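# Move wooden block from bench onto cart floor

## Task

Lift the wooden block from the bench and lay it flat on the cart's floor at the handle end, next to the profiles. The drop flap must remain open, anything already achieved must still hold at the end, and the robot must finish with empty hands clear of the cart, touching nothing, upright and not tilted.

## Robot and tools

ROBOT. A Rainbow Robotics RB-Y1: a two-wheeled base with two rear casters, a foldable leg and torso, a head with head_camera, and two 7-joint arms with parallel grippers. Each hand has a wrist camera (left_wrist_camera, right_wrist_camera) in a case sticking out sideways that can strike things. The base is 0.58 m wide, extends 0.10 m in front of the wheel axle and 0.57 m behind it, and sweeps a 0.58 m radius when spinning in place. It cannot move sideways.

FRAMES. Base frame: origin on the floor between the drive wheels, x forward, y left, z up, metres. The chest, left_hand and right_hand lines are reported in this frame; a hand point is the middle between its finger pads, fingers along its -z, closing along its x. Odometry frame is the base frame at scene start; base_odometry counts wheel turns only, so slip looks like travel. Headings are radians, positive to the left.

TOOL move. One action per call, plus optional "cameras" (list of head_camera, left_wrist_camera, right_wrist_camera, all; [] gives no images) and "blocking" (default true: returns when everything is at rest; false returns in about 0.5 s while motion continues). Allowed action shapes: base and/or joints (optionally with min_time_s or contact_limits); target alone or with min_time_s; contact_limits alone. An empty move just reports state.
- base: a single velocity command, not a pose: {"x_m_s", "turn_rad_s", "for_s"}. x_m_s is forward speed in m/s (0.005 to 0.4 in magnitude, or 0; negative reverses); turn_rad_s is turn rate in rad/s, positive left (0.02 to 1.509 in magnitude, or 0); for_s 0.1 to 5 s. Omitted velocities are 0. Acceleration is 0.4 m/s² (turns 0.5 rad/s²), so the base coasts up to 1 s (turns 3.1 s) after for_s. If |x_m_s| + 0.27×|turn_rad_s| exceeds 0.4 both get scaled down.
- joints: one dictionary covering all parts, keyed by joint name, each value an absolute target (radians; grippers in metres of opening). Ranges: torso_squat_rad 0 to 1.2, torso_shift_rad -0.3 to 0.6, torso_pitch_rad -0.2 to 1.4 (positive bows forward), torso_yaw_rad -1.5 to 1.5 (positive left; lift both arms out 0.2 rad first). Combined torso limits: squat+shift <= 1.52; squat-shift+pitch <= 1.57; shift+0.5 pitch-0.4 squat <= 0.7; shift+0.3 pitch-0.5 squat <= 0.39. Arm joints per side: shoulder_pitch -2.356 to 2.356 (negative swings forward/up); left shoulder_roll 0 to 3.141 and right -3.141 to 0 (outward lift); shoulder_yaw -2.094 to 2.094; elbow -2.617 to 0.01 (negative bends); forearm_roll -3.141 to 3.141; wrist_pitch -1.57 to 1.919; hand_roll -2.705 to 2.705; gripper_m 0 to 0.1. head_pan_rad -0.523 to 0.523 (positive left), head_tilt_rad -0.35 to 1.57 (positive down).
- target: an absolute pose for one hand: side ("left" or "right"), x, y, z in metres in the base frame (-3 to 3), quat_wxyz as the hand lines print it. It is solved once into joint angles, so the hand travels an arc; split long moves into short steps. Result says reached (within 10 mm and 2 degrees), short, or refused with a reason. Not allowed while another move runs.
- min_time_s: 0.1 to 8 s, the minimum duration of each arm, head and torso motion in the action.
- contact_limits: per gripper (left_gripper_m, right_gripper_m), motor current in mA, 200 to 672.5, default 672.5, persists until changed; lower means softer squeeze.
To grasp, command an opening at least 0.005 m below the object's width; "off_target" or "done" on the gripper is then normal. Each arm carries at most 3 kg.

OTHER TOOLS. wait(seconds 0 to 10, cameras) lets time pass and reports state; it returns early once motion settles. stop(cameras) brakes all running motion. zoom_image(camera, region [x0,y0,x1,y1] pixels, at most 504×504) enlarges part of the latest image. read_manual(section "licences") shows licence text only. finished_scene(scene 1 or 2) ends the scene irreversibly; scene 1 is practice, and the result announces the next task.

RESULTS. "move" reads done or the worst status. joint_status / base_status / hand status words: moving, done, off_target (resting away from target, possibly still pushing), stopped, time_out, contact_stop (torso only; halts the whole group), limit_stop_at_<name> (built-in limit or body guard; limit_stop_at_own_body_* names the nearby part), not_followed with "joint command not followed" (arm collision check withheld the targets), torque_fault, limit_stop_at_motor_heat. A refused call or an unrequested stop cancels your later move/wait/finished_scene calls in that reply. on_its_own lists uncommanded behaviour. lidar_m gives 12 distances in 30-degree sectors, first straight ahead, counter-clockwise (4th left, 7th behind, 10th right), at 0.23 m height. motor_effort is wheel load in percent (peak in brackets); resting above about 30 suggests pushing on something. wheel_motors_off = 1 means the wheels shut off for 2 s after stalling. Joint torques, external torques, wrist force/torque and motor temperatures are noisy raw readings with offsets.

AVOID. Dropping the block or releasing it while moving; arms hitting or pressing each other (can end the scene); torque faults (10 s freeze); motor overheating (brakes at 80 °C; warning at 65 °C) from holding loads outstretched; driving into furniture, which the base will not stop for and which can tip the robot if the body snags; heavy loads far ahead of the wheels or abrupt stops after driving forward; breaking torso limits.

Each tool is called after "Call:" as name(argument=value, ...), one argument or row to a line, values as JSON.

## Session

Call:
move(
  joints={"head_tilt_rad": 0.75},
)

Scene clock: 0.87 s.
Joint torques (N m): left_arm=[-1.61 -0.52 1.04 -0.55 0 -0.58 0.05] | right_arm=[-3.98 -0.3 -0.43 -1.3 -0.05 -0.56 -0.08]
External joint torques (N m): left_arm=[-0.23 -0.66 1.03 0.01 -0.01 -0.15 0.06] | right_arm=[-0.38 0.81 -0.39 0.33 -0.12 0.04 -0.09]
Motor temperatures (°C): left_arm=[30 28 32 36 34 33 38] | right_arm=[34 30 32 30 35 36 34]
Wrist force (N): left_arm=[-0.2 0.6 -7.5] | right_arm=[-2.9 1.3 -4.9]
Wrist torque (N m): left_arm=[-0.21 0.12 0.12] | right_arm=[-0.12 -0.12 -0.07]
Wrist force, peak (N): left_arm=[0.1 1.6 -7.9] | right_arm=[-2.9 0.8 -5.4]
move: done
base_odometry: x=+0.000 y=+0.000 heading=+0.000
lidar_m: 0.74 1.02 1.56 4.58 1.54 1.10 1.01 1.05 1.41 3.64 1.08 0.77
joint_positions: torso_squat_rad=+0.350 torso_shift_rad=+0.000 torso_pitch_rad=+0.000 torso_yaw_rad=+0.000 left_shoulder_pitch_rad=+0.037 left_shoulder_roll_rad=+0.004 left_shoulder_yaw_rad=-0.043 left_elbow_rad=-0.196 left_forearm_roll_rad=-0.014 left_wrist_pitch_rad=+0.002 left_hand_roll_rad=+0.027 left_gripper_m=+0.099 right_shoulder_pitch_rad=-0.040 right_shoulder_roll_rad=-0.021 right_shoulder_yaw_rad=-0.018 right_elbow_rad=-0.235 right_forearm_roll_rad=+0.049 right_wrist_pitch_rad=-0.014 right_hand_roll_rad=+0.035 right_gripper_m=+0.099 head_pan_rad=+0.000 head_tilt_rad=+0.750
joint_status: all done
wheel_motors_off: 0
motor_effort: left_wheel=+0(1) right_wheel=+0(2)
chest: x=-0.2280 y=+0.0001 z=+1.2475 quat_wxyz=(+1.000, +0.000, +0.000, +0.000) (m; base frame)
left_hand: x=-0.1598 y=+0.2200 z=+0.5653 quat_wxyz=(+0.997, +0.000, -0.079, -0.009) (m; base frame)
right_hand: x=-0.0823 y=-0.2360 z=+0.5770 quat_wxyz=(+0.989, -0.016, -0.142, +0.041) (m; base frame)
pictures: head_camera, left_wrist_camera, right_wrist_camera
camera_calibration:
head_camera: T_world_to_cam=[[-0.00287914, -0.999504, -0.0313449, 0.0439637], [-0.638726, 0.025956, -0.768996, 1.03321], [0.769429, 0.0178068, -0.638484, 1.02788], [0, 0, 0, 1]]
left_wrist_camera: T_world_to_cam=[[0.988729, 0.00951113, 0.149411, 0.0708522], [-0.0605825, -0.887204, 0.457383, -0.0439767], [0.136908, -0.46128, -0.876628, 0.691386], [0, 0, 0, 1]]
right_wrist_camera: T_world_to_cam=[[-0.945884, -0.114442, -0.303654, 0.0690944], [-0.245121, 0.865172, 0.437486, -0.0414028], [0.212646, 0.488243, -0.846404, 0.693308], [0, 0, 0, 1]]

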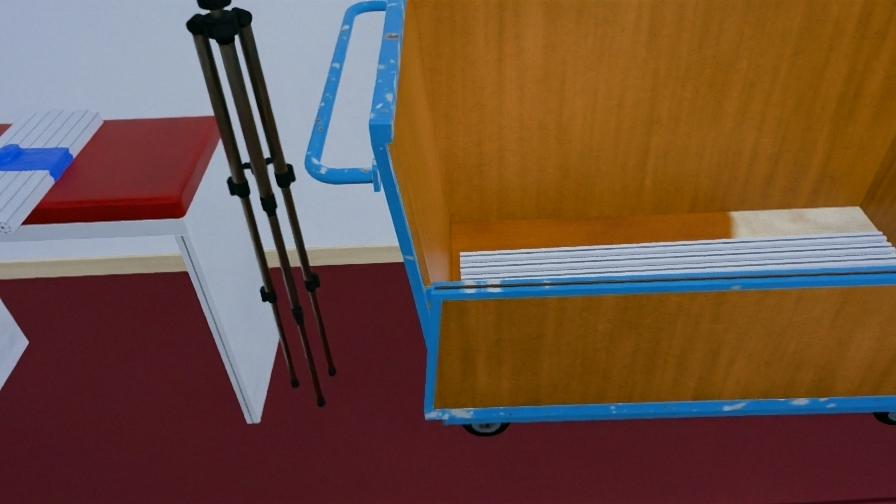

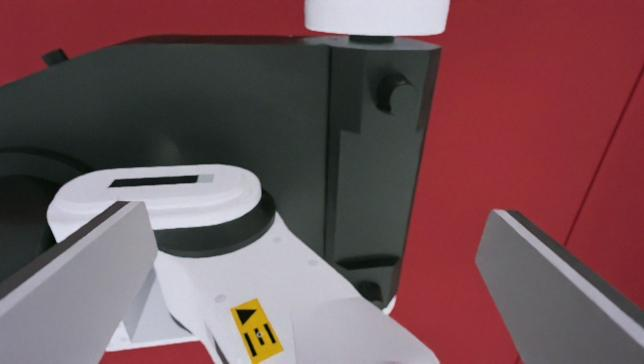

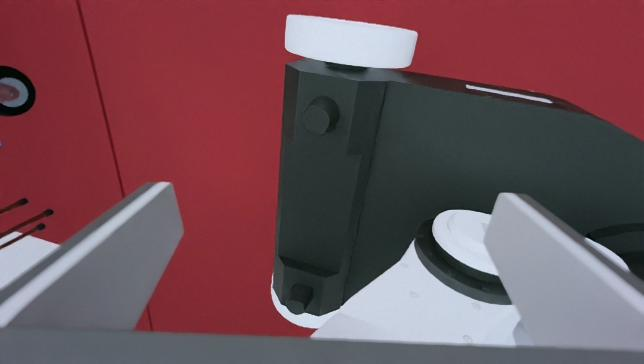

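Call:
move(
  joints={"head_tilt_rad": 0.6, "head_pan_rad": 0.52},
  cameras=["head_camera"],
)

Call:
move(
  joints={"head_tilt_rad": 0.6, "head_pan_rad": -0.52},
  cameras=["head_camera"],
)

Scene clock: 2.90 s.
Wrist force, peak (N): left_arm=[-0.7 1.3 -8.3] | right_arm=[-2.9 1.1 -5.5]
move: done
joint_status: all done
wheel_motors_off: 0
motor_effort: left_wheel=+0(1) right_wheel=+1(1)
pictures: head_camera
camera_calibration:
head_camera: T_world_to_cam=[[0.49822, -0.866481, -0.0314377, 0.147304], [-0.461326, -0.23421, -0.855759, 1.19538], [0.734136, 0.440859, -0.516418, 0.843848], [0, 0, 0, 1]]

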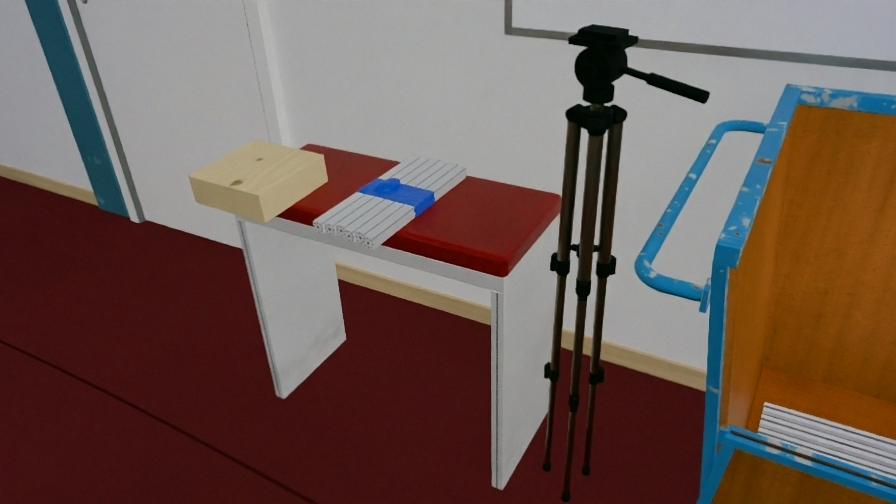

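Scene clock: 4.27 s.
Joint torques (N m): left_arm=[-1.79 -0.72 0.42 -0.45 -0.2 -0.59 0.04] | right_arm=[-3.16 -0.61 -0.61 -1.34 -0.09 -0.56 -0.09]
External joint torques (N m): left_arm=[-0.41 -0.87 0.41 0.11 -0.21 -0.17 0.05] | right_arm=[0.44 0.51 -0.57 0.29 -0.15 0.04 -0.1]
Wrist force (N): left_arm=[0.0 1.1 -7.5] | right_arm=[-3.1 0.8 -4.8]
Wrist torque (N m): left_arm=[-0.28 0.12 0.11] | right_arm=[-0.03 -0.17 -0.10]
Wrist force, peak (N): left_arm=[-0.5 1.3 -8.1] | right_arm=[-2.9 1.6 -5.1]
move: done
base_odometry: x=+0.000 y=+0.000 heading=+0.000
lidar_m: 0.73 1.03 1.56 4.59 1.54 1.12 1.01 1.04 1.41 3.62 1.09 0.77
joint_positions: torso_squat_rad=+0.350 torso_shift_rad=+0.000 torso_pitch_rad=+0.000 torso_yaw_rad=+0.000 left_shoulder_pitch_rad=+0.037 left_shoulder_roll_rad=+0.004 left_shoulder_yaw_rad=-0.043 left_elbow_rad=-0.196 left_forearm_roll_rad=-0.014 left_wrist_pitch_rad=+0.002 left_hand_roll_rad=+0.027 left_gripper_m=+0.099 right_shoulder_pitch_rad=-0.040 right_shoulder_roll_rad=-0.021 right_shoulder_yaw_rad=-0.018 right_elbow_rad=-0.235 right_forearm_roll_rad=+0.049 right_wrist_pitch_rad=-0.014 right_hand_roll_rad=+0.035 right_gripper_m=+0.099 head_pan_rad=-0.520 head_tilt_rad=+0.600
joint_status: all done
wheel_motors_off: 0
motor_effort: left_wheel=+0(1) right_wheel=+0(2)
chest: x=-0.2280 y=+0.0001 z=+1.2475 quat_wxyz=(+1.000, +0.000, +0.000, +0.000) (m; base frame)
left_hand: x=-0.1598 y=+0.2200 z=+0.5653 quat_wxyz=(+0.997, +0.000, -0.079, -0.009) (m; base frame)
right_hand: x=-0.0823 y=-0.2360 z=+0.5770 quat_wxyz=(+0.989, -0.016, -0.142, +0.041) (m; base frame)
pictures: head_camera
camera_calibration:
head_camera: T_world_to_cam=[[-0.495001, -0.868323, -0.0314374, -0.0572969], [-0.435443, 0.279216, -0.85582, 1.20073], [0.751906, -0.409943, -0.516317, 0.847484], [0, 0, 0, 1]]

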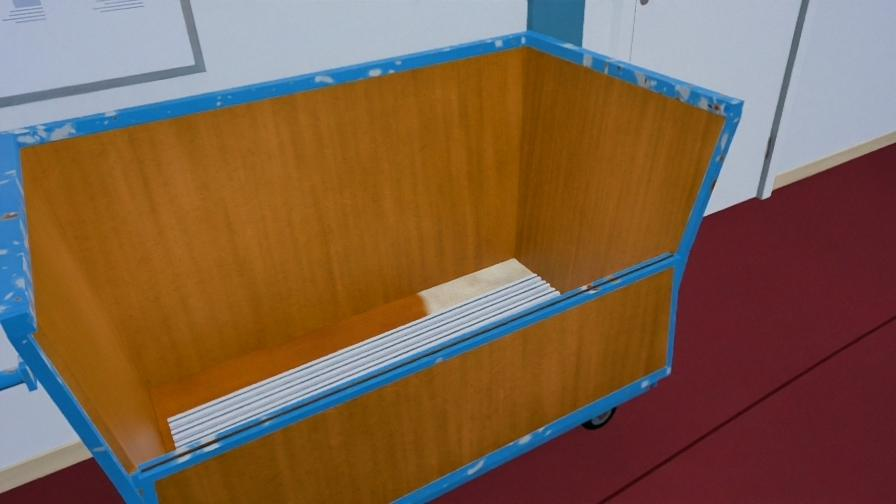

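Call:
move(
  base={"turn_rad_s": 0.8, "for_s": 1.9667},
  cameras=[],
  joints={"head_pan_rad": -0.5, "head_tilt_rad": 0.6},
)

Call:
move(
  base={"x_m_s": 0.35, "for_s": 3.4},
  cameras=["head_camera"],
)

Scene clock: 23.17 s.
Wrist force, peak (N): left_arm=[0.1 1.4 -8.5] | right_arm=[-2.7 1.6 -5.5]
move: done
base_status: done (sent for 1.97 of 1.97 s)
joint_status: all done
wheel_motors_off: 0
motor_effort: left_wheel=+6(34) right_wheel=+21(51)
pictures: none

Scene clock: 27.83 s.
Joint torques (N m): left_arm=[-1.12 -0.78 0.62 -0.38 -0.11 -0.74 0.03] | right_arm=[-3.22 -0.25 -0.63 -1.19 -0.05 -0.54 0.05]
External joint torques (N m): left_arm=[0.26 -0.93 0.61 0.18 -0.11 -0.32 0.04] | right_arm=[0.38 0.87 -0.59 0.44 -0.11 0.05 0.03]
Wrist force (N): left_arm=[-0.2 1.6 -7.8] | right_arm=[-3.1 1.2 -5.0]
Wrist torque (N m): left_arm=[-0.38 0.13 0.11] | right_arm=[-0.10 -0.17 -0.09]
Wrist force, peak (N): left_arm=[-0.2 1.9 -8.3] | right_arm=[-3.3 0.7 -5.2]
move: done
base_odometry: x=-0.003 y=+1.190 heading=+1.574
lidar_m: 4.39 1.51 1.08 1.05 1.10 1.49 3.87 1.32 1.09 0.88 1.53 2.03
base_status: done (sent for 3.4 of 3.4 s)
joint_positions: torso_squat_rad=+0.350 torso_shift_rad=+0.000 torso_pitch_rad=+0.000 torso_yaw_rad=+0.000 left_shoulder_pitch_rad=+0.037 left_shoulder_roll_rad=+0.004 left_shoulder_yaw_rad=-0.043 left_elbow_rad=-0.196 left_forearm_roll_rad=-0.014 left_wrist_pitch_rad=+0.002 left_hand_roll_rad=+0.027 left_gripper_m=+0.099 right_shoulder_pitch_rad=-0.040 right_shoulder_roll_rad=-0.021 right_shoulder_yaw_rad=-0.018 right_elbow_rad=-0.235 right_forearm_roll_rad=+0.049 right_wrist_pitch_rad=-0.014 right_hand_roll_rad=+0.035 right_gripper_m=+0.099 head_pan_rad=-0.500 head_tilt_rad=+0.600
wheel_motors_off: 0
motor_effort: left_wheel=+18(48) right_wheel=-17(47)
chest: x=-0.2279 y=+0.0001 z=+1.2475 quat_wxyz=(+1.000, +0.000, +0.000, +0.000) (m; base frame)
left_hand: x=-0.1597 y=+0.2200 z=+0.5653 quat_wxyz=(+0.997, +0.000, -0.079, -0.009) (m; base frame)
right_hand: x=-0.0823 y=-0.2360 z=+0.5770 quat_wxyz=(+0.989, -0.016, -0.142, +0.041) (m; base frame)
pictures: head_camera
camera_calibration:
head_camera: T_world_to_cam=[[-0.477574, -0.878029, -0.031424, -0.0537182], [-0.441008, 0.270498, -0.85577, 1.19955], [0.759892, -0.394835, -0.516401, 0.849185], [0, 0, 0, 1]]

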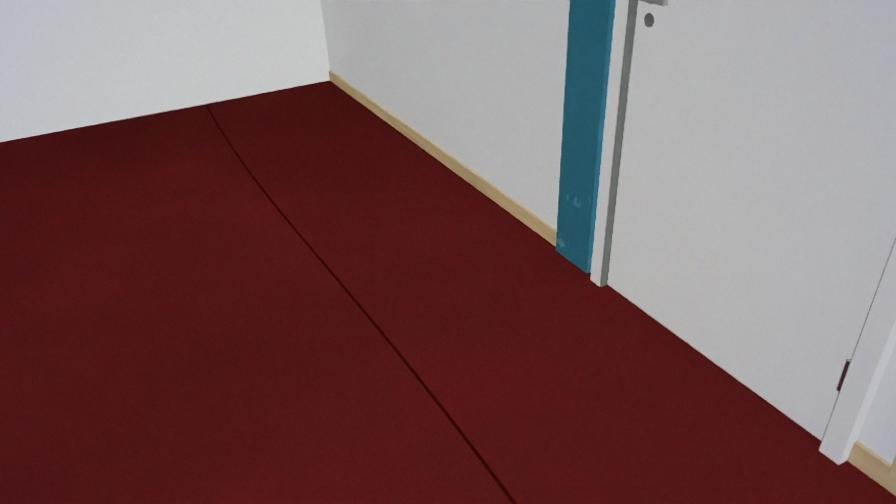

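Call:
move(
  base={"turn_rad_s": -0.8, "for_s": 1.9667},
  joints={"head_pan_rad": 0, "head_tilt_rad": 0.7},
)

Scene clock: 32.27 s.
Joint torques (N m): left_arm=[-1.27 -0.76 0.52 -0.43 -0.07 -0.75 -0.05] | right_arm=[-3.08 -0.17 -0.54 -1.2 -0.07 -0.47 0.09]
External joint torques (N m): left_arm=[0.11 -0.91 0.5 0.12 -0.07 -0.32 -0.04] | right_arm=[0.52 0.95 -0.5 0.44 -0.13 0.13 0.08]
Wrist force (N): left_arm=[-0.2 1.1 -7.7] | right_arm=[-2.3 1.0 -5.3]
Wrist torque (N m): left_arm=[-0.29 0.14 0.10] | right_arm=[-0.07 -0.08 -0.08]
Wrist force, peak (N): left_arm=[-0.2 2.0 -8.3] | right_arm=[-3.0 1.0 -5.4]
move: done
base_odometry: x=-0.003 y=+1.190 heading=+0.002
lidar_m: 0.89 1.54 2.04 4.43 1.58 1.11 1.03 1.08 1.43 3.69 1.34 1.07
base_status: done (sent for 1.97 of 1.97 s)
joint_positions: torso_squat_rad=+0.350 torso_shift_rad=+0.000 torso_pitch_rad=+0.000 torso_yaw_rad=+0.000 left_shoulder_pitch_rad=+0.037 left_shoulder_roll_rad=+0.004 left_shoulder_yaw_rad=-0.043 left_elbow_rad=-0.196 left_forearm_roll_rad=-0.014 left_wrist_pitch_rad=+0.002 left_hand_roll_rad=+0.027 left_gripper_m=+0.099 right_shoulder_pitch_rad=-0.040 right_shoulder_roll_rad=-0.021 right_shoulder_yaw_rad=-0.018 right_elbow_rad=-0.235 right_forearm_roll_rad=+0.049 right_wrist_pitch_rad=-0.014 right_hand_roll_rad=+0.035 right_gripper_m=+0.099 head_pan_rad=+0.000 head_tilt_rad=+0.700
joint_status: all done
wheel_motors_off: 0
motor_effort: left_wheel=+23(44) right_wheel=+2(50)
chest: x=-0.2280 y=+0.0001 z=+1.2475 quat_wxyz=(+1.000, +0.000, +0.000, +0.000) (m; base frame)
left_hand: x=-0.1597 y=+0.2200 z=+0.5653 quat_wxyz=(+0.997, +0.000, -0.079, -0.009) (m; base frame)
right_hand: x=-0.0823 y=-0.2359 z=+0.5770 quat_wxyz=(+0.989, -0.016, -0.142, +0.041) (m; base frame)
pictures: head_camera, left_wrist_camera, right_wrist_camera
camera_calibration:
head_camera: T_world_to_cam=[[-0.00132933, -0.999503, -0.0315031, 0.0444735], [-0.599521, 0.0260104, -0.799936, 1.08607], [0.800358, 0.0178234, -0.599257, 0.977463], [0, 0, 0, 1]]
left_wrist_camera: T_world_to_cam=[[0.988726, 0.0094824, 0.149435, 0.0708273], [-0.0606101, -0.887233, 0.457323, -0.0439308], [0.13692, -0.461224, -0.876656, 0.691409], [0, 0, 0, 1]]
right_wrist_camera: T_world_to_cam=[[-0.945854, -0.114456, -0.303743, 0.0691986], [-0.245187, 0.86514, 0.43751, -0.0414273], [0.212705, 0.488295, -0.84636, 0.693281], [0, 0, 0, 1]]

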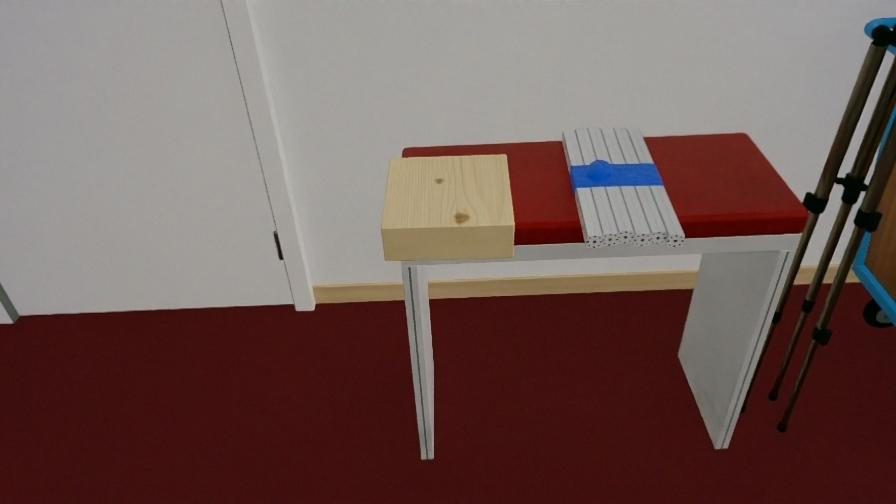

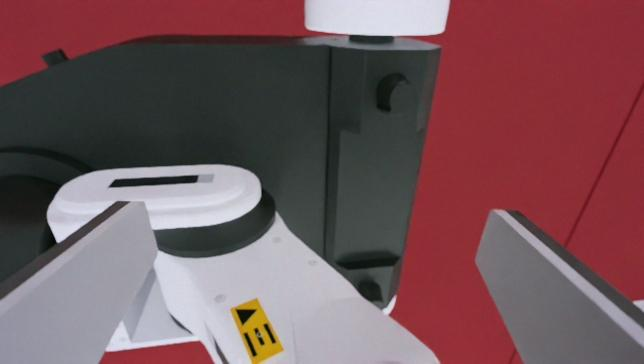

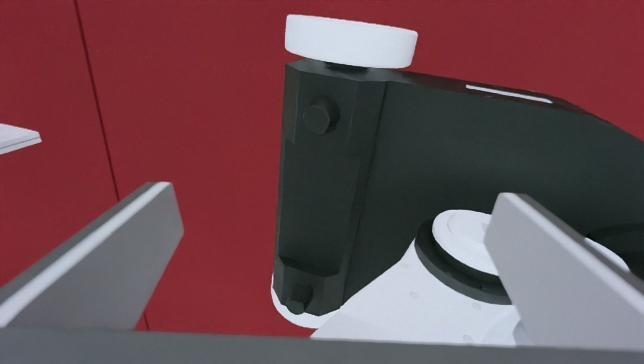

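Call:
move(
  joints={"torso_squat_rad": 0.75, "torso_pitch_rad": 0.3, "left_shoulder_roll_rad": 0.2, "right_shoulder_roll_rad": -0.2, "left_elbow_rad": -1.2, "right_elbow_rad": -1.2, "left_shoulder_pitch_rad": 0.3, "right_shoulder_pitch_rad": 0.3, "head_tilt_rad": 0.6},
  cameras=[],
)

Call:
move(
  target={"side": "left", "x": 0.36, "y": 0.10, "z": 0.745, "quat_wxyz": [0.7071, 0, -0.7071, 0]},
  cameras=[],
)

Call:
move(
  target={"side": "right", "x": 0.36, "y": -0.06, "z": 0.745, "quat_wxyz": [0.7071, 0, -0.7071, 0]},
)

Scene clock: 49.87 s.
Wrist force, peak (N): left_arm=[-1.9 1.2 -8.3] | right_arm=[-5.2 2.0 -4.5]
move: done
joint_status: all done
wheel_motors_off: 0
motor_effort: left_wheel=+20(24) right_wheel=+2(9)
pictures: none

Scene clock: 51.47 s.
Wrist force, peak (N): left_arm=[-5.5 1.2 -6.1] | right_arm=[-4.3 3.0 -4.2]
move: done
joint_status: all done
wheel_motors_off: 0
motor_effort: left_wheel=+20(23) right_wheel=+3(5)
left_hand_status: reached (checked arc, planned for 1.1 s): 0 mm and 0.1 deg off.
pictures: none

Scene clock: 53.03 s.
Joint torques (N m): left_arm=[-10 -2.72 1.02 -7.99 -1.2 -1.51 0.18] | right_arm=[-11.03 3.3 -1.19 -7.7 1.46 -1.14 -0.32]
External joint torques (N m): left_arm=[1.32 -0.07 0.92 0.84 -0.34 0 0.23] | right_arm=[0.9 0.16 -0.6 0.03 0.28 0.17 -0.37]
Wrist force (N): left_arm=[-5.1 1.4 -1.7] | right_arm=[-7.4 0.3 0.9]
Wrist torque (N m): left_arm=[-0.27 -0.09 0.16] | right_arm=[-0.06 -0.41 -0.11]
Wrist force, peak (N): left_arm=[-6.2 1.7 -2.2] | right_arm=[-7.9 0.5 1.3]
move: done
base_odometry: x=-0.003 y=+1.190 heading=+0.001
lidar_m: 0.88 1.54 2.05 4.42 1.57 1.13 1.03 1.07 1.44 3.70 1.32 1.08
joint_positions: torso_squat_rad=+0.750 torso_shift_rad=+0.000 torso_pitch_rad=+0.300 torso_yaw_rad=+0.000 left_shoulder_pitch_rad=-0.429 left_shoulder_roll_rad=+0.000 left_shoulder_yaw_rad=-0.351 left_elbow_rad=-0.974 left_forearm_roll_rad=+0.860 left_wrist_pitch_rad=-0.675 left_hand_roll_rad=-0.711 left_gripper_m=+0.099 right_shoulder_pitch_rad=-0.546 right_shoulder_roll_rad=+0.000 right_shoulder_yaw_rad=+0.567 right_elbow_rad=-0.852 right_forearm_roll_rad=-1.135 right_wrist_pitch_rad=-0.831 right_hand_roll_rad=+0.820 right_gripper_m=+0.099 head_pan_rad=+0.000 head_tilt_rad=+0.600
joint_status: all done
wheel_motors_off: 0
motor_effort: left_wheel=+20(21) right_wheel=+2(5)
chest: x=-0.1366 y=+0.0001 z=+1.0883 quat_wxyz=(+0.989, +0.000, +0.149, +0.000) (m; base frame)
left_hand: x=+0.3601 y=+0.1000 z=+0.7451 quat_wxyz=(+0.707, +0.000, -0.707, +0.000) (m; base frame)
right_hand: x=+0.3601 y=-0.0600 z=+0.7452 quat_wxyz=(+0.707, +0.000, -0.707, +0.000) (m; base frame)
right_hand_status: reached (checked arc, planned for 1.2 s): 0 mm and 0.1 deg off.
pictures: head_camera, left_wrist_camera, right_wrist_camera
camera_calibration:
head_camera: T_world_to_cam=[[-0.0075549, -0.999503, -0.030592, 0.0376542], [-0.746476, 0.0259932, -0.664904, 0.855876], [0.665369, 0.0178129, -0.746302, 0.932666], [0, 0, 0, 1]]
left_wrist_camera: T_world_to_cam=[[0.00848078, 0.0269991, 0.999599, -0.751157], [-0.460072, -0.887444, 0.0278731, 0.26265], [0.887841, -0.460124, 0.0048953, -0.204819], [0, 0, 0, 1]]
right_wrist_camera: T_world_to_cam=[[0.0259015, -0.02915, -0.999239, 0.732276], [-0.507562, 0.860765, -0.038267, 0.290012], [0.861226, 0.508167, 0.00749966, -0.212988], [0, 0, 0, 1]]

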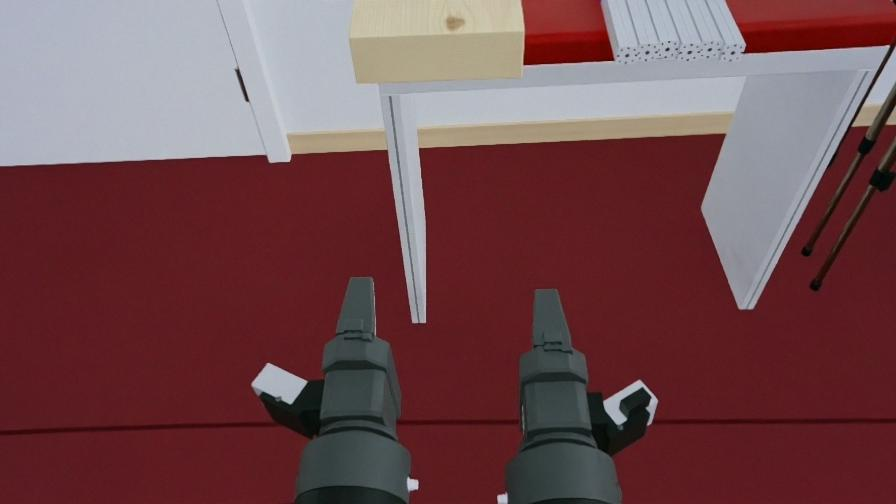

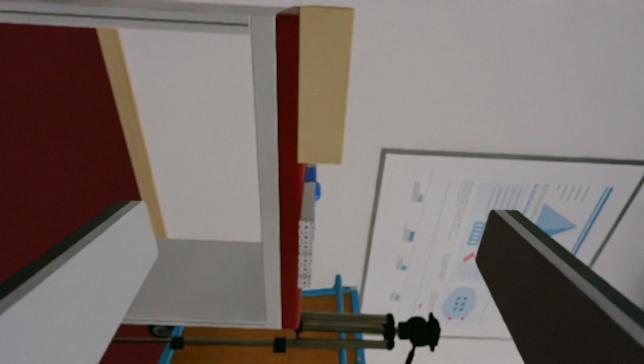

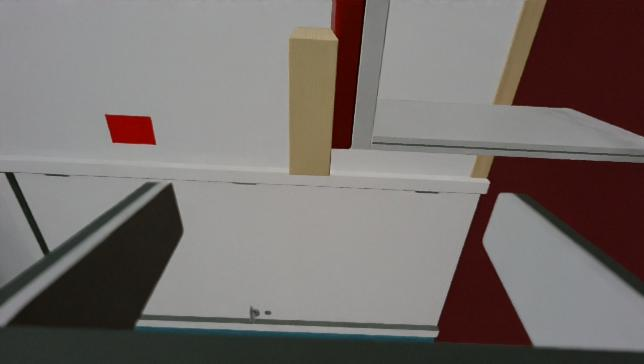

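Call:
move(
  target={"side": "right", "x": 0.36, "y": -0.06, "z": 0.768, "quat_wxyz": [0.7071, 0, -0.7071, 0]},
  cameras=[],
)

Call:
move(
  base={"x_m_s": 0.2, "for_s": 1.5},
  joints={"head_tilt_rad": 0.45},
)

Scene clock: 63.33 s.
Wrist force, peak (N): left_arm=[-6.6 1.1 -1.9] | right_arm=[-8.8 -0.1 1.1]
move: done
joint_status: all done
wheel_motors_off: 0
motor_effort: left_wheel=+21(21) right_wheel=+3(4)
right_hand_status: reached (checked arc, planned for 0.5 s): 0 mm and 0.3 deg off.
pictures: none

Scene clock: 65.73 s.
Joint torques (N m): left_arm=[-10.59 -3.06 1.09 -8.09 -1.17 -1.52 0.24] | right_arm=[-11.77 2.8 -1.86 -9.36 1.13 -1.16 -0.19]
External joint torques (N m): left_arm=[0.72 -0.42 0.98 0.74 -0.31 -0.01 0.29] | right_arm=[-0.39 -0.58 -1.33 -0.89 -0.1 -0.06 -0.24]
Wrist force (N): left_arm=[-5.7 1.0 -2.2] | right_arm=[-7.2 0.2 1.6]
Wrist torque (N m): left_arm=[-0.23 -0.16 0.08] | right_arm=[-0.07 -0.38 -0.10]
Wrist force, peak (N): left_arm=[-6.7 1.7 -1.0] | right_arm=[-7.7 0.6 1.8]
move: done
base_odometry: x=+0.297 y=+1.190 heading=+0.001
lidar_m: 0.59 1.25 1.64 4.29 2.00 1.45 1.33 1.39 1.85 1.90 0.86 0.85
base_status: done (sent for 1.5 of 1.5 s)
joint_positions: torso_squat_rad=+0.750 torso_shift_rad=+0.000 torso_pitch_rad=+0.300 torso_yaw_rad=+0.000 left_shoulder_pitch_rad=-0.429 left_shoulder_roll_rad=+0.000 left_shoulder_yaw_rad=-0.351 left_elbow_rad=-0.974 left_forearm_roll_rad=+0.860 left_wrist_pitch_rad=-0.675 left_hand_roll_rad=-0.711 left_gripper_m=+0.099 right_shoulder_pitch_rad=-0.473 right_shoulder_roll_rad=-0.015 right_shoulder_yaw_rad=+0.536 right_elbow_rad=-1.043 right_forearm_roll_rad=-1.180 right_wrist_pitch_rad=-0.755 right_hand_roll_rad=+0.959 right_gripper_m=+0.099 head_pan_rad=+0.000 head_tilt_rad=+0.450
joint_status: all done
wheel_motors_off: 0
motor_effort: left_wheel=-5(45) right_wheel=+6(40)
chest: x=-0.1365 y=+0.0001 z=+1.0883 quat_wxyz=(+0.989, +0.000, +0.149, +0.000) (m; base frame)
left_hand: x=+0.3600 y=+0.1000 z=+0.7450 quat_wxyz=(+0.707, +0.000, -0.707, +0.000) (m; base frame)
right_hand: x=+0.3599 y=-0.0598 z=+0.7682 quat_wxyz=(+0.706, +0.000, -0.709, +0.000) (m; base frame)
pictures: head_camera, left_wrist_camera, right_wrist_camera
camera_calibration:
head_camera: T_world_to_cam=[[-0.00290728, -0.999503, -0.0313792, 0.0389112], [-0.638803, 0.0259986, -0.768931, 0.994393], [0.769365, 0.0178096, -0.638561, 0.801343], [0, 0, 0, 1]]
left_wrist_camera: T_world_to_cam=[[0.00865551, 0.0269172, 0.9996, -0.75112], [-0.460073, -0.887443, 0.0278808, 0.262662], [0.887839, -0.460131, 0.0047026, -0.20465], [0, 0, 0, 1]]
right_wrist_camera: T_world_to_cam=[[0.0304861, -0.0283623, -0.999133, 0.753636], [-0.50711, 0.860957, -0.0399132, 0.291722], [0.861342, 0.507887, 0.0118643, -0.21658], [0, 0, 0, 1]]

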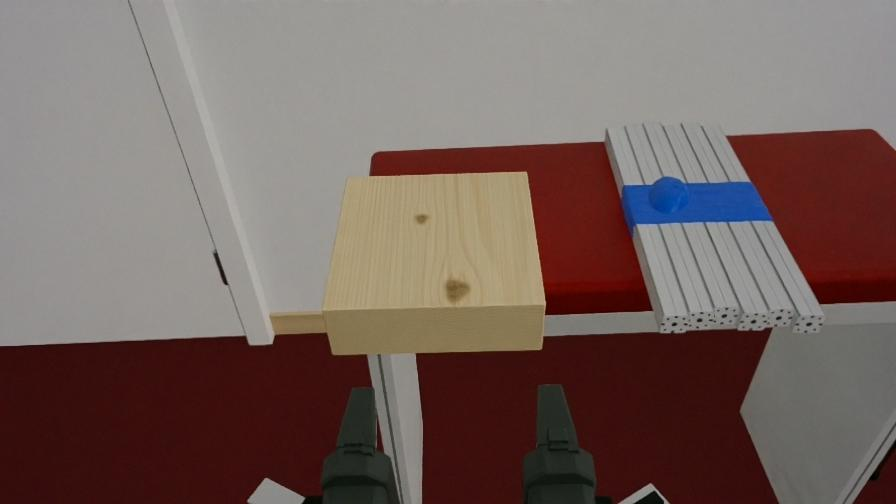

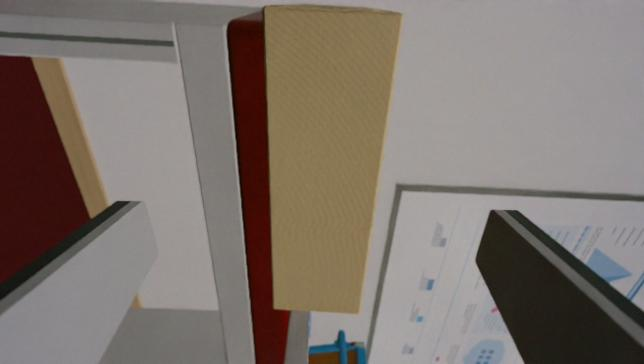

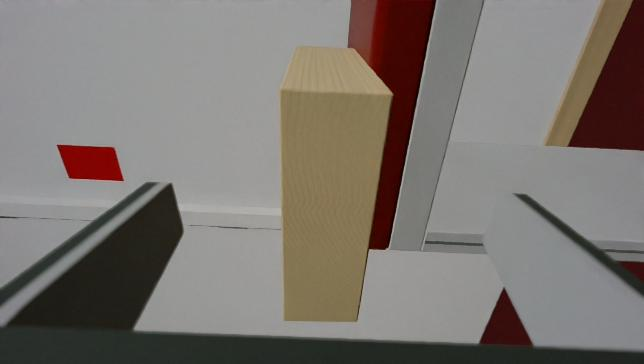

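Call:
move(
  target={"side": "right", "x": 0.36, "y": -0.06, "z": 0.770, "quat_wxyz": [0.7071, 0, -0.7071, 0]},
  cameras=[],
)

Call:
move(
  target={"side": "left", "x": 0.36, "y": 0.1, "z": 0.749, "quat_wxyz": [0.7071, 0, -0.7071, 0]},
  cameras=[],
)

Call:
move(
  base={"x_m_s": 0.1, "for_s": 1.5},
  joints={"head_tilt_rad": 0.5},
)

Scene clock: 72.67 s.
Wrist force, peak (N): left_arm=[-6.5 2.2 -1.7] | right_arm=[-8.5 0.6 1.7]
move: done
joint_status: all done
wheel_motors_off: 0
motor_effort: left_wheel=-6(6) right_wheel=+6(8)
right_hand_status: reached (checked arc, planned for 0.2 s): 0 mm and 0.1 deg off.
pictures: none

Scene clock: 73.20 s.
Wrist force, peak (N): left_arm=[-7.4 1.5 -1.9] | right_arm=[-7.7 0.4 0.9]
move: done
joint_status: all done
wheel_motors_off: 0
motor_effort: left_wheel=-6(6) right_wheel=+7(9)
left_hand_status: reached (checked arc, planned for 0.2 s): 0 mm and 0.1 deg off.
pictures: none

Scene clock: 75.37 s.
Joint torques (N m): left_arm=[-9.9 -3.32 1.01 -8.85 -0.89 -1.63 -0.11] | right_arm=[-11.32 4.1 -2.22 -9.16 1.09 -1.1 -0.1]
External joint torques (N m): left_arm=[1.33 -0.63 0.93 0.09 -0.02 -0.15 -0.06] | right_arm=[0 0.69 -1.72 -0.62 -0.14 -0.02 -0.15]
Wrist force (N): left_arm=[-5.5 0.7 -2.2] | right_arm=[-7.3 0.0 0.9]
Wrist torque (N m): left_arm=[-0.19 -0.19 0.13] | right_arm=[-0.06 -0.44 -0.11]
Wrist force, peak (N): left_arm=[-6.3 1.6 -2.7] | right_arm=[-8.0 0.4 1.2]
move: done
base_odometry: x=+0.447 y=+1.190 heading=+0.000
lidar_m: 0.45 0.44 1.44 3.70 2.23 1.59 1.49 1.53 2.06 1.25 0.74 0.83
base_status: done (sent for 1.5 of 1.5 s)
joint_positions: torso_squat_rad=+0.750 torso_shift_rad=+0.000 torso_pitch_rad=+0.300 torso_yaw_rad=+0.000 left_shoulder_pitch_rad=-0.417 left_shoulder_roll_rad=+0.000 left_shoulder_yaw_rad=-0.348 left_elbow_rad=-1.005 left_forearm_roll_rad=+0.869 left_wrist_pitch_rad=-0.660 left_hand_roll_rad=-0.732 left_gripper_m=+0.099 right_shoulder_pitch_rad=-0.465 right_shoulder_roll_rad=-0.014 right_shoulder_yaw_rad=+0.530 right_elbow_rad=-1.063 right_forearm_roll_rad=-1.187 right_wrist_pitch_rad=-0.744 right_hand_roll_rad=+0.978 right_gripper_m=+0.099 head_pan_rad=+0.000 head_tilt_rad=+0.500
joint_status: all done
wheel_motors_off: 0
motor_effort: left_wheel=-7(23) right_wheel=+9(31)
chest: x=-0.1365 y=+0.0001 z=+1.0883 quat_wxyz=(+0.989, +0.000, +0.149, +0.000) (m; base frame)
left_hand: x=+0.3601 y=+0.1000 z=+0.7491 quat_wxyz=(+0.707, +0.000, -0.708, +0.000) (m; base frame)
right_hand: x=+0.3600 y=-0.0599 z=+0.7700 quat_wxyz=(+0.707, +0.000, -0.707, +0.000) (m; base frame)
pictures: head_camera, left_wrist_camera, right_wrist_camera
camera_calibration:
head_camera: T_world_to_cam=[[-0.00446227, -0.999503, -0.0311968, 0.0385933], [-0.676409, 0.0259942, -0.736067, 0.950439], [0.736512, 0.0178173, -0.676189, 0.847388], [0, 0, 0, 1]]
left_wrist_camera: T_world_to_cam=[[0.00735004, 0.0269808, 0.999609, -0.75472], [-0.459491, -0.887761, 0.0273405, 0.262774], [0.888152, -0.459513, 0.00587234, -0.205772], [0, 0, 0, 1]]
right_wrist_camera: T_world_to_cam=[[0.0270473, -0.0290435, -0.999212, 0.756671], [-0.50689, 0.861139, -0.038751, 0.29096], [0.861586, 0.507539, 0.00856961, -0.214161], [0, 0, 0, 1]]

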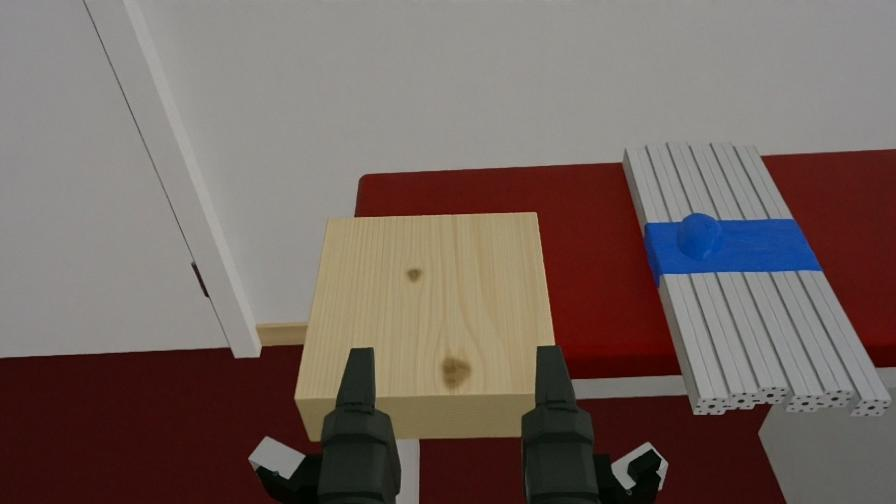

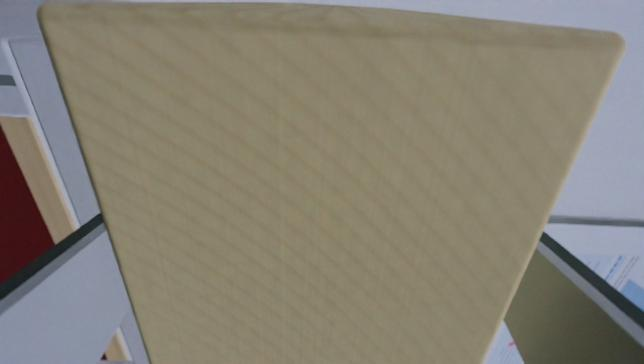

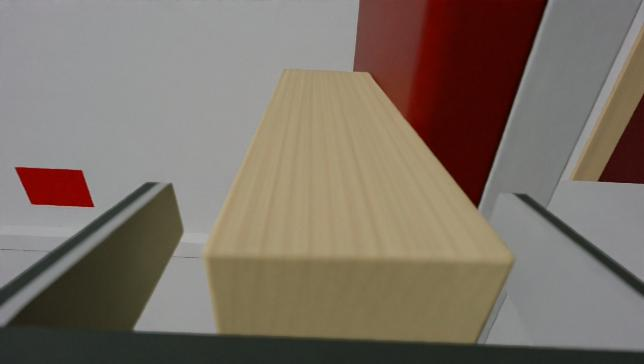

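Call:
move(
  target={"side": "right", "x": 0.36, "y": -0.033, "z": 0.765, "quat_wxyz": [0.7071, 0, -0.7071, 0]},
  cameras=[],
)

Call:
move(
  target={"side": "left", "x": 0.36, "y": 0.127, "z": 0.75, "quat_wxyz": [0.7071, 0, -0.7071, 0]},
  cameras=[],
)

Call:
move(
  base={"x_m_s": 0.05, "for_s": 0.5},
)

Scene clock: 82.83 s.
Wrist force, peak (N): left_arm=[-6.0 1.8 -2.8] | right_arm=[-8.2 0.5 1.4]
move: done
joint_status: all done
wheel_motors_off: 0
motor_effort: left_wheel=-6(8) right_wheel=+7(8)
right_hand_status: reached (checked arc, planned for 0.4 s): 1 mm and 0.2 deg off.
pictures: none

Scene clock: 83.70 s.
Wrist force, peak (N): left_arm=[-7.1 1.4 -1.4] | right_arm=[-7.9 0.5 1.0]
move: done
joint_status: all done
wheel_motors_off: 0
motor_effort: left_wheel=-7(7) right_wheel=+6(9)
left_hand_status: reached (checked arc, planned for 0.3 s): 0 mm and 0.0 deg off.
pictures: none

Scene clock: 84.80 s.
Joint torques (N m): left_arm=[-10.2 -2.59 1.62 -8.84 -0.85 -1.5 0.01] | right_arm=[-12.5 5.26 -1.14 -8.49 1.4 -1 0.04]
External joint torques (N m): left_arm=[0.68 -1.2 1.03 0.19 -0.04 0.01 0.06] | right_arm=[-0.34 1.33 -0.29 -0.46 0.06 0.08 -0.01]
Wrist force (N): left_arm=[-5.0 2.3 1.6] | right_arm=[-7.5 0.6 1.4]
Wrist torque (N m): left_arm=[-0.25 -0.22 0.22] | right_arm=[-0.09 -0.44 -0.12]
Wrist force, peak (N): left_arm=[-6.5 1.1 -2.6] | right_arm=[-8.2 0.7 0.9]
move: done
base_odometry: x=+0.472 y=+1.190 heading=+0.000
lidar_m: 0.42 0.42 1.41 3.63 2.28 1.62 1.51 1.55 2.10 1.16 0.73 0.83
base_status: done (sent for 0.5 of 0.5 s)
joint_positions: torso_squat_rad=+0.750 torso_shift_rad=+0.000 torso_pitch_rad=+0.300 torso_yaw_rad=+0.000 left_shoulder_pitch_rad=-0.381 left_shoulder_roll_rad=+0.060 left_shoulder_yaw_rad=-0.340 left_elbow_rad=-1.071 left_forearm_roll_rad=+0.878 left_wrist_pitch_rad=-0.621 left_hand_roll_rad=-0.707 left_gripper_m=+0.099 right_shoulder_pitch_rad=-0.563 right_shoulder_roll_rad=+0.000 right_shoulder_yaw_rad=+0.655 right_elbow_rad=-0.940 right_forearm_roll_rad=-1.306 right_wrist_pitch_rad=-0.858 right_hand_roll_rad=+0.979 right_gripper_m=+0.099 head_pan_rad=+0.000 head_tilt_rad=+0.500
wheel_motors_off: 0
motor_effort: left_wheel=-5(19) right_wheel=+7(30)
chest: x=-0.1366 y=+0.0001 z=+1.0883 quat_wxyz=(+0.989, +0.000, +0.149, +0.000) (m; base frame)
left_hand: x=+0.3600 y=+0.1270 z=+0.7501 quat_wxyz=(+0.707, +0.000, -0.707, +0.000) (m; base frame)
right_hand: x=+0.3600 y=-0.0338 z=+0.7652 quat_wxyz=(+0.708, +0.000, -0.707, +0.002) (m; base frame)
pictures: head_camera, left_wrist_camera, right_wrist_camera
camera_calibration:
head_camera: T_world_to_cam=[[-0.00446135, -0.999504, -0.0311863, 0.0385876], [-0.67637, 0.0259868, -0.736104, 0.950461], [0.736549, 0.0178095, -0.67615, 0.847377], [0, 0, 0, 1]]
left_wrist_camera: T_world_to_cam=[[0.00850641, 0.0267843, 0.999605, -0.756789], [-0.459178, -0.887912, 0.027699, 0.286359], [0.888303, -0.459233, 0.00474583, -0.192519], [0, 0, 0, 1]]
right_wrist_camera: T_world_to_cam=[[0.0246765, -0.0308882, -0.999218, 0.753403], [-0.509144, 0.85979, -0.0391519, 0.269411], [0.860327, 0.509712, 0.00549009, -0.224475], [0, 0, 0, 1]]

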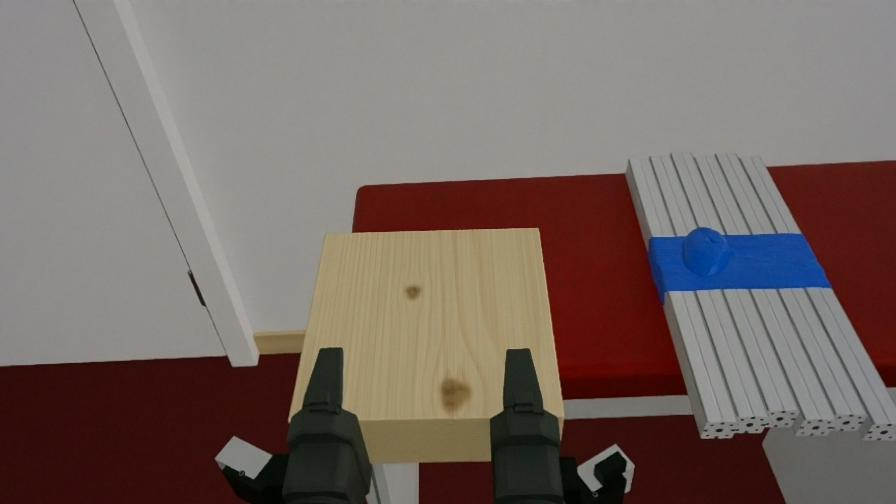

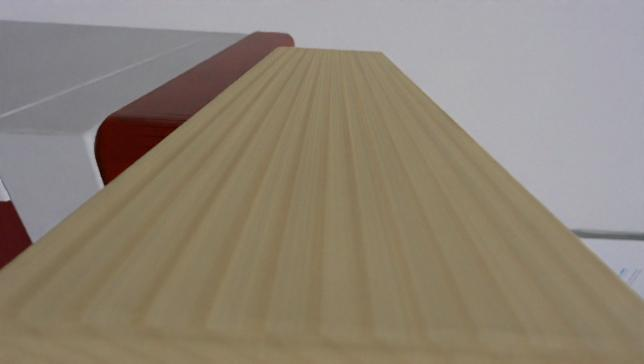

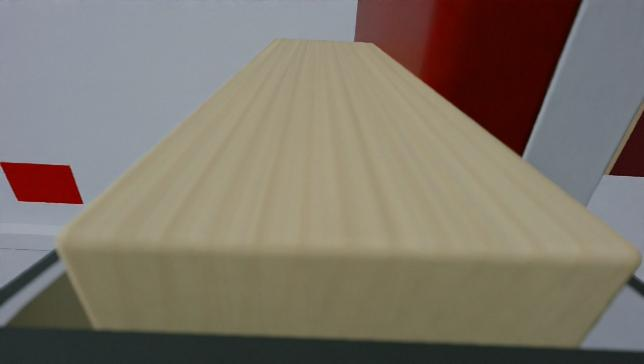

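Call:
move(
  joints={"left_gripper_m": 0.055, "right_gripper_m": 0.055},
)

Scene clock: 87.67 s.
Joint torques (N m): left_arm=[-9.79 -2.4 1.13 -7.69 -0.58 -0.54 0.03] | right_arm=[-12.3 4.98 -1.24 -7.92 1 -0.93 0.09]
External joint torques (N m): left_arm=[1.09 -1.01 0.53 1.34 0.22 0.98 0.09] | right_arm=[-0.14 1.05 -0.39 0.12 -0.34 0.15 0.04]
Wrist force (N): left_arm=[-1.1 3.0 0.2] | right_arm=[-4.8 -0.2 0.3]
Wrist torque (N m): left_arm=[-0.27 -0.67 -0.04] | right_arm=[0.07 -0.69 0.00]
Wrist force, peak (N): left_arm=[-6.4 2.3 1.8] | right_arm=[-7.8 0.6 1.4]
move: off_target
base_odometry: x=+0.472 y=+1.190 heading=+0.000
lidar_m: 0.41 0.43 1.42 3.62 2.26 1.63 1.50 1.56 2.10 1.14 0.71 0.82
joint_positions: torso_squat_rad=+0.750 torso_shift_rad=+0.000 torso_pitch_rad=+0.300 torso_yaw_rad=+0.000 left_shoulder_pitch_rad=-0.381 left_shoulder_roll_rad=+0.060 left_shoulder_yaw_rad=-0.340 left_elbow_rad=-1.071 left_forearm_roll_rad=+0.878 left_wrist_pitch_rad=-0.621 left_hand_roll_rad=-0.707 left_gripper_m=+0.075 right_shoulder_pitch_rad=-0.563 right_shoulder_roll_rad=+0.000 right_shoulder_yaw_rad=+0.655 right_elbow_rad=-0.940 right_forearm_roll_rad=-1.306 right_wrist_pitch_rad=-0.859 right_hand_roll_rad=+0.979 right_gripper_m=+0.075 head_pan_rad=+0.000 head_tilt_rad=+0.500
joint_status: left_gripper_m off_target (ended at +0.075, target +0.055); right_gripper_m off_target (ended at +0.075, target +0.055)
wheel_motors_off: 0
motor_effort: left_wheel=-5(6) right_wheel=+7(8)
chest: x=-0.1366 y=+0.0001 z=+1.0883 quat_wxyz=(+0.989, +0.000, +0.149, +0.000) (m; base frame)
left_hand: x=+0.3601 y=+0.1270 z=+0.7503 quat_wxyz=(+0.707, +0.000, -0.707, +0.000) (m; base frame)
right_hand: x=+0.3600 y=-0.0338 z=+0.7653 quat_wxyz=(+0.708, +0.000, -0.707, +0.002) (m; base frame)
pictures: head_camera, left_wrist_camera, right_wrist_camera
camera_calibration:
head_camera: T_world_to_cam=[[-0.00445755, -0.999504, -0.031187, 0.0385889], [-0.676283, 0.0259868, -0.736184, 0.95053], [0.736629, 0.0178096, -0.676063, 0.847337], [0, 0, 0, 1]]
left_wrist_camera: T_world_to_cam=[[0.00783297, 0.0268401, 0.999609, -0.756838], [-0.45914, -0.88794, 0.0274395, 0.286556], [0.888329, -0.459176, 0.00536816, -0.193069], [0, 0, 0, 1]]
right_wrist_camera: T_world_to_cam=[[0.0250415, -0.0308906, -0.999209, 0.753428], [-0.509162, 0.859771, -0.0393401, 0.269552], [0.860306, 0.509744, 0.00580159, -0.224737], [0, 0, 0, 1]]

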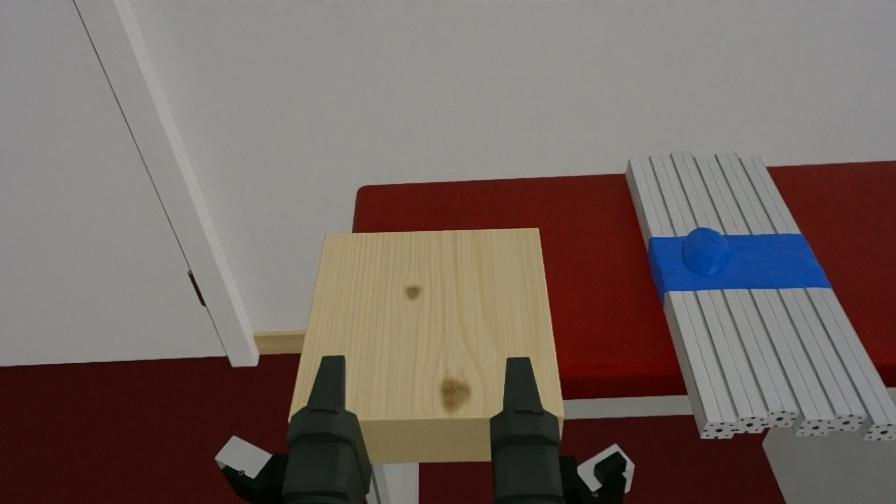

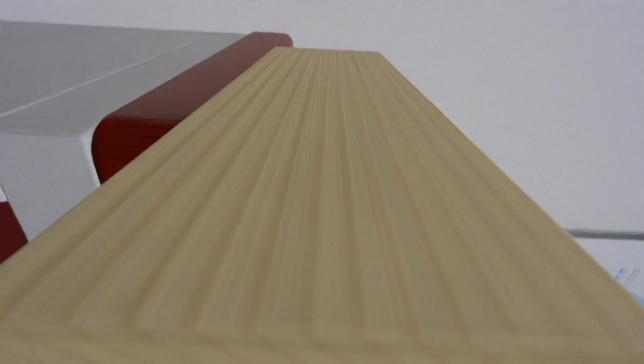

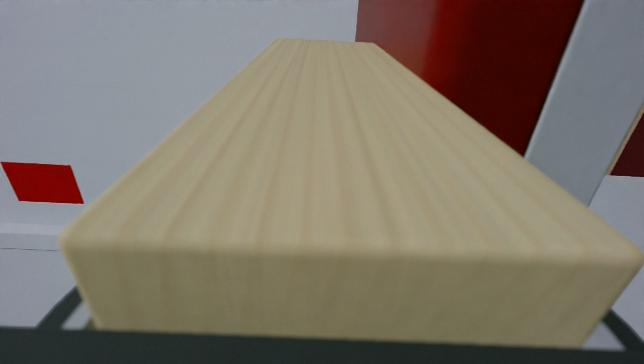

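Call:
move(
  joints={"torso_squat_rad": 0.55},
  min_time_s=2.5,
)

Scene clock: 91.37 s.
Joint torques (N m): left_arm=[-14.79 -1.55 1.72 -13.63 -2.16 -5.4 0.02] | right_arm=[-15.65 5.34 -1.45 -11.74 2.46 -3.18 0.07]
External joint torques (N m): left_arm=[-3.97 -0.15 1.13 -4.62 -1.35 -3.88 0.08] | right_arm=[-3.53 1.4 -0.61 -3.72 1.12 -2.11 0.02]
Wrist force (N): left_arm=[-16.3 -1.5 -2.5] | right_arm=[-18.5 4.2 0.8]
Wrist torque (N m): left_arm=[-0.19 1.74 0.27] | right_arm=[-0.01 -0.42 -0.12]
Wrist force, peak (N): left_arm=[-17.8 -1.4 -1.9] | right_arm=[-19.1 4.4 1.7]
move: done
base_odometry: x=+0.472 y=+1.190 heading=+0.000
lidar_m: 0.42 0.40 1.41 3.60 2.26 1.62 1.50 1.56 2.09 1.14 0.74 0.83
joint_positions: torso_squat_rad=+0.550 torso_shift_rad=+0.000 torso_pitch_rad=+0.301 torso_yaw_rad=+0.000 left_shoulder_pitch_rad=-0.380 left_shoulder_roll_rad=+0.059 left_shoulder_yaw_rad=-0.340 left_elbow_rad=-1.069 left_forearm_roll_rad=+0.879 left_wrist_pitch_rad=-0.620 left_hand_roll_rad=-0.707 left_gripper_m=+0.074 right_shoulder_pitch_rad=-0.562 right_shoulder_roll_rad=+0.000 right_shoulder_yaw_rad=+0.656 right_elbow_rad=-0.939 right_forearm_roll_rad=-1.307 right_wrist_pitch_rad=-0.858 right_hand_roll_rad=+0.979 right_gripper_m=+0.074 head_pan_rad=+0.000 head_tilt_rad=+0.500
joint_status: all done
wheel_motors_off: 0
motor_effort: left_wheel=-6(7) right_wheel=+5(8)
chest: x=-0.1360 y=+0.0001 z=+1.1728 quat_wxyz=(+0.989, +0.000, +0.150, +0.000) (m; base frame)
left_hand: x=+0.3596 y=+0.1271 z=+0.8328 quat_wxyz=(+0.708, +0.000, -0.706, +0.000) (m; base frame)
right_hand: x=+0.3599 y=-0.0340 z=+0.8484 quat_wxyz=(+0.709, +0.000, -0.706, +0.002) (m; base frame)
pictures: head_camera, left_wrist_camera, right_wrist_camera
camera_calibration:
head_camera: T_world_to_cam=[[-0.00449394, -0.999504, -0.0311817, 0.0412252], [-0.677137, 0.0259869, -0.735398, 1.01209], [0.735843, 0.0178095, -0.676918, 0.904927], [0, 0, 0, 1]]
left_wrist_camera: T_world_to_cam=[[0.0125568, 0.0265833, 0.999568, -0.840942], [-0.459243, -0.887825, 0.0293806, 0.282564], [0.888222, -0.459414, 0.00105999, -0.189412], [0, 0, 0, 1]]
right_wrist_camera: T_world_to_cam=[[0.0218607, -0.0314583, -0.999266, 0.837565], [-0.509249, 0.85977, -0.0382075, 0.272004], [0.860341, 0.509711, 0.00277509, -0.222435], [0, 0, 0, 1]]

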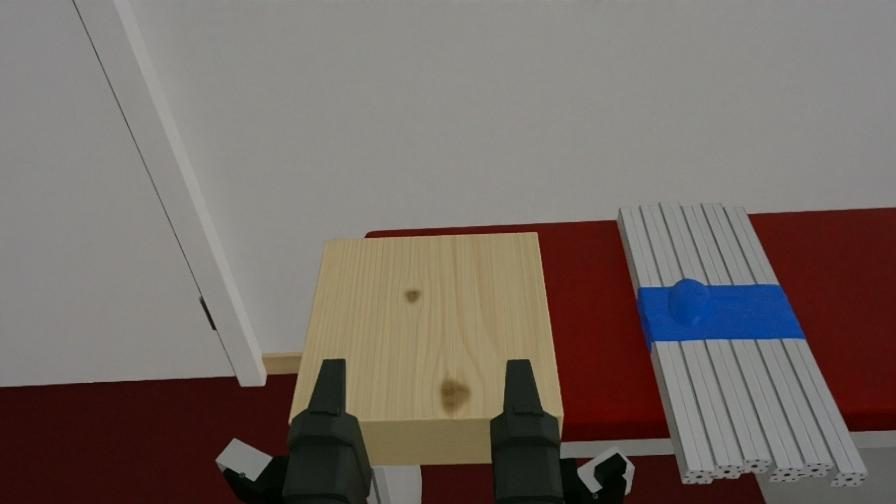

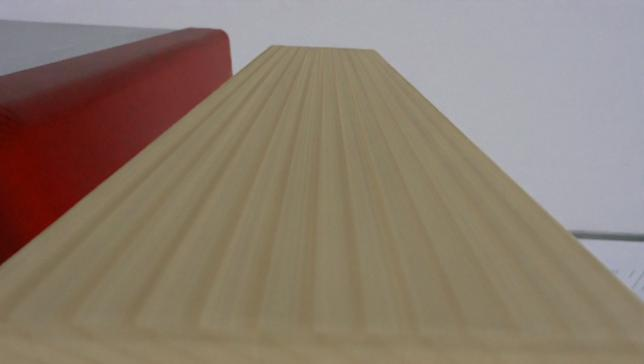

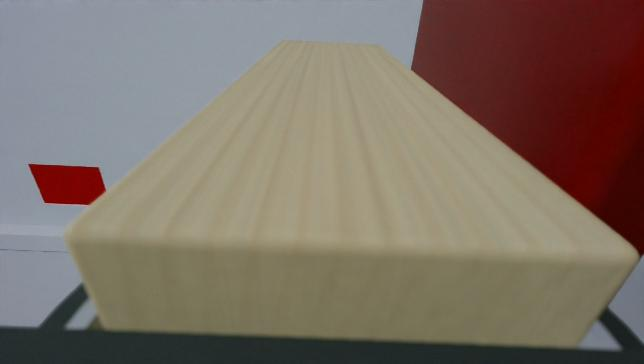

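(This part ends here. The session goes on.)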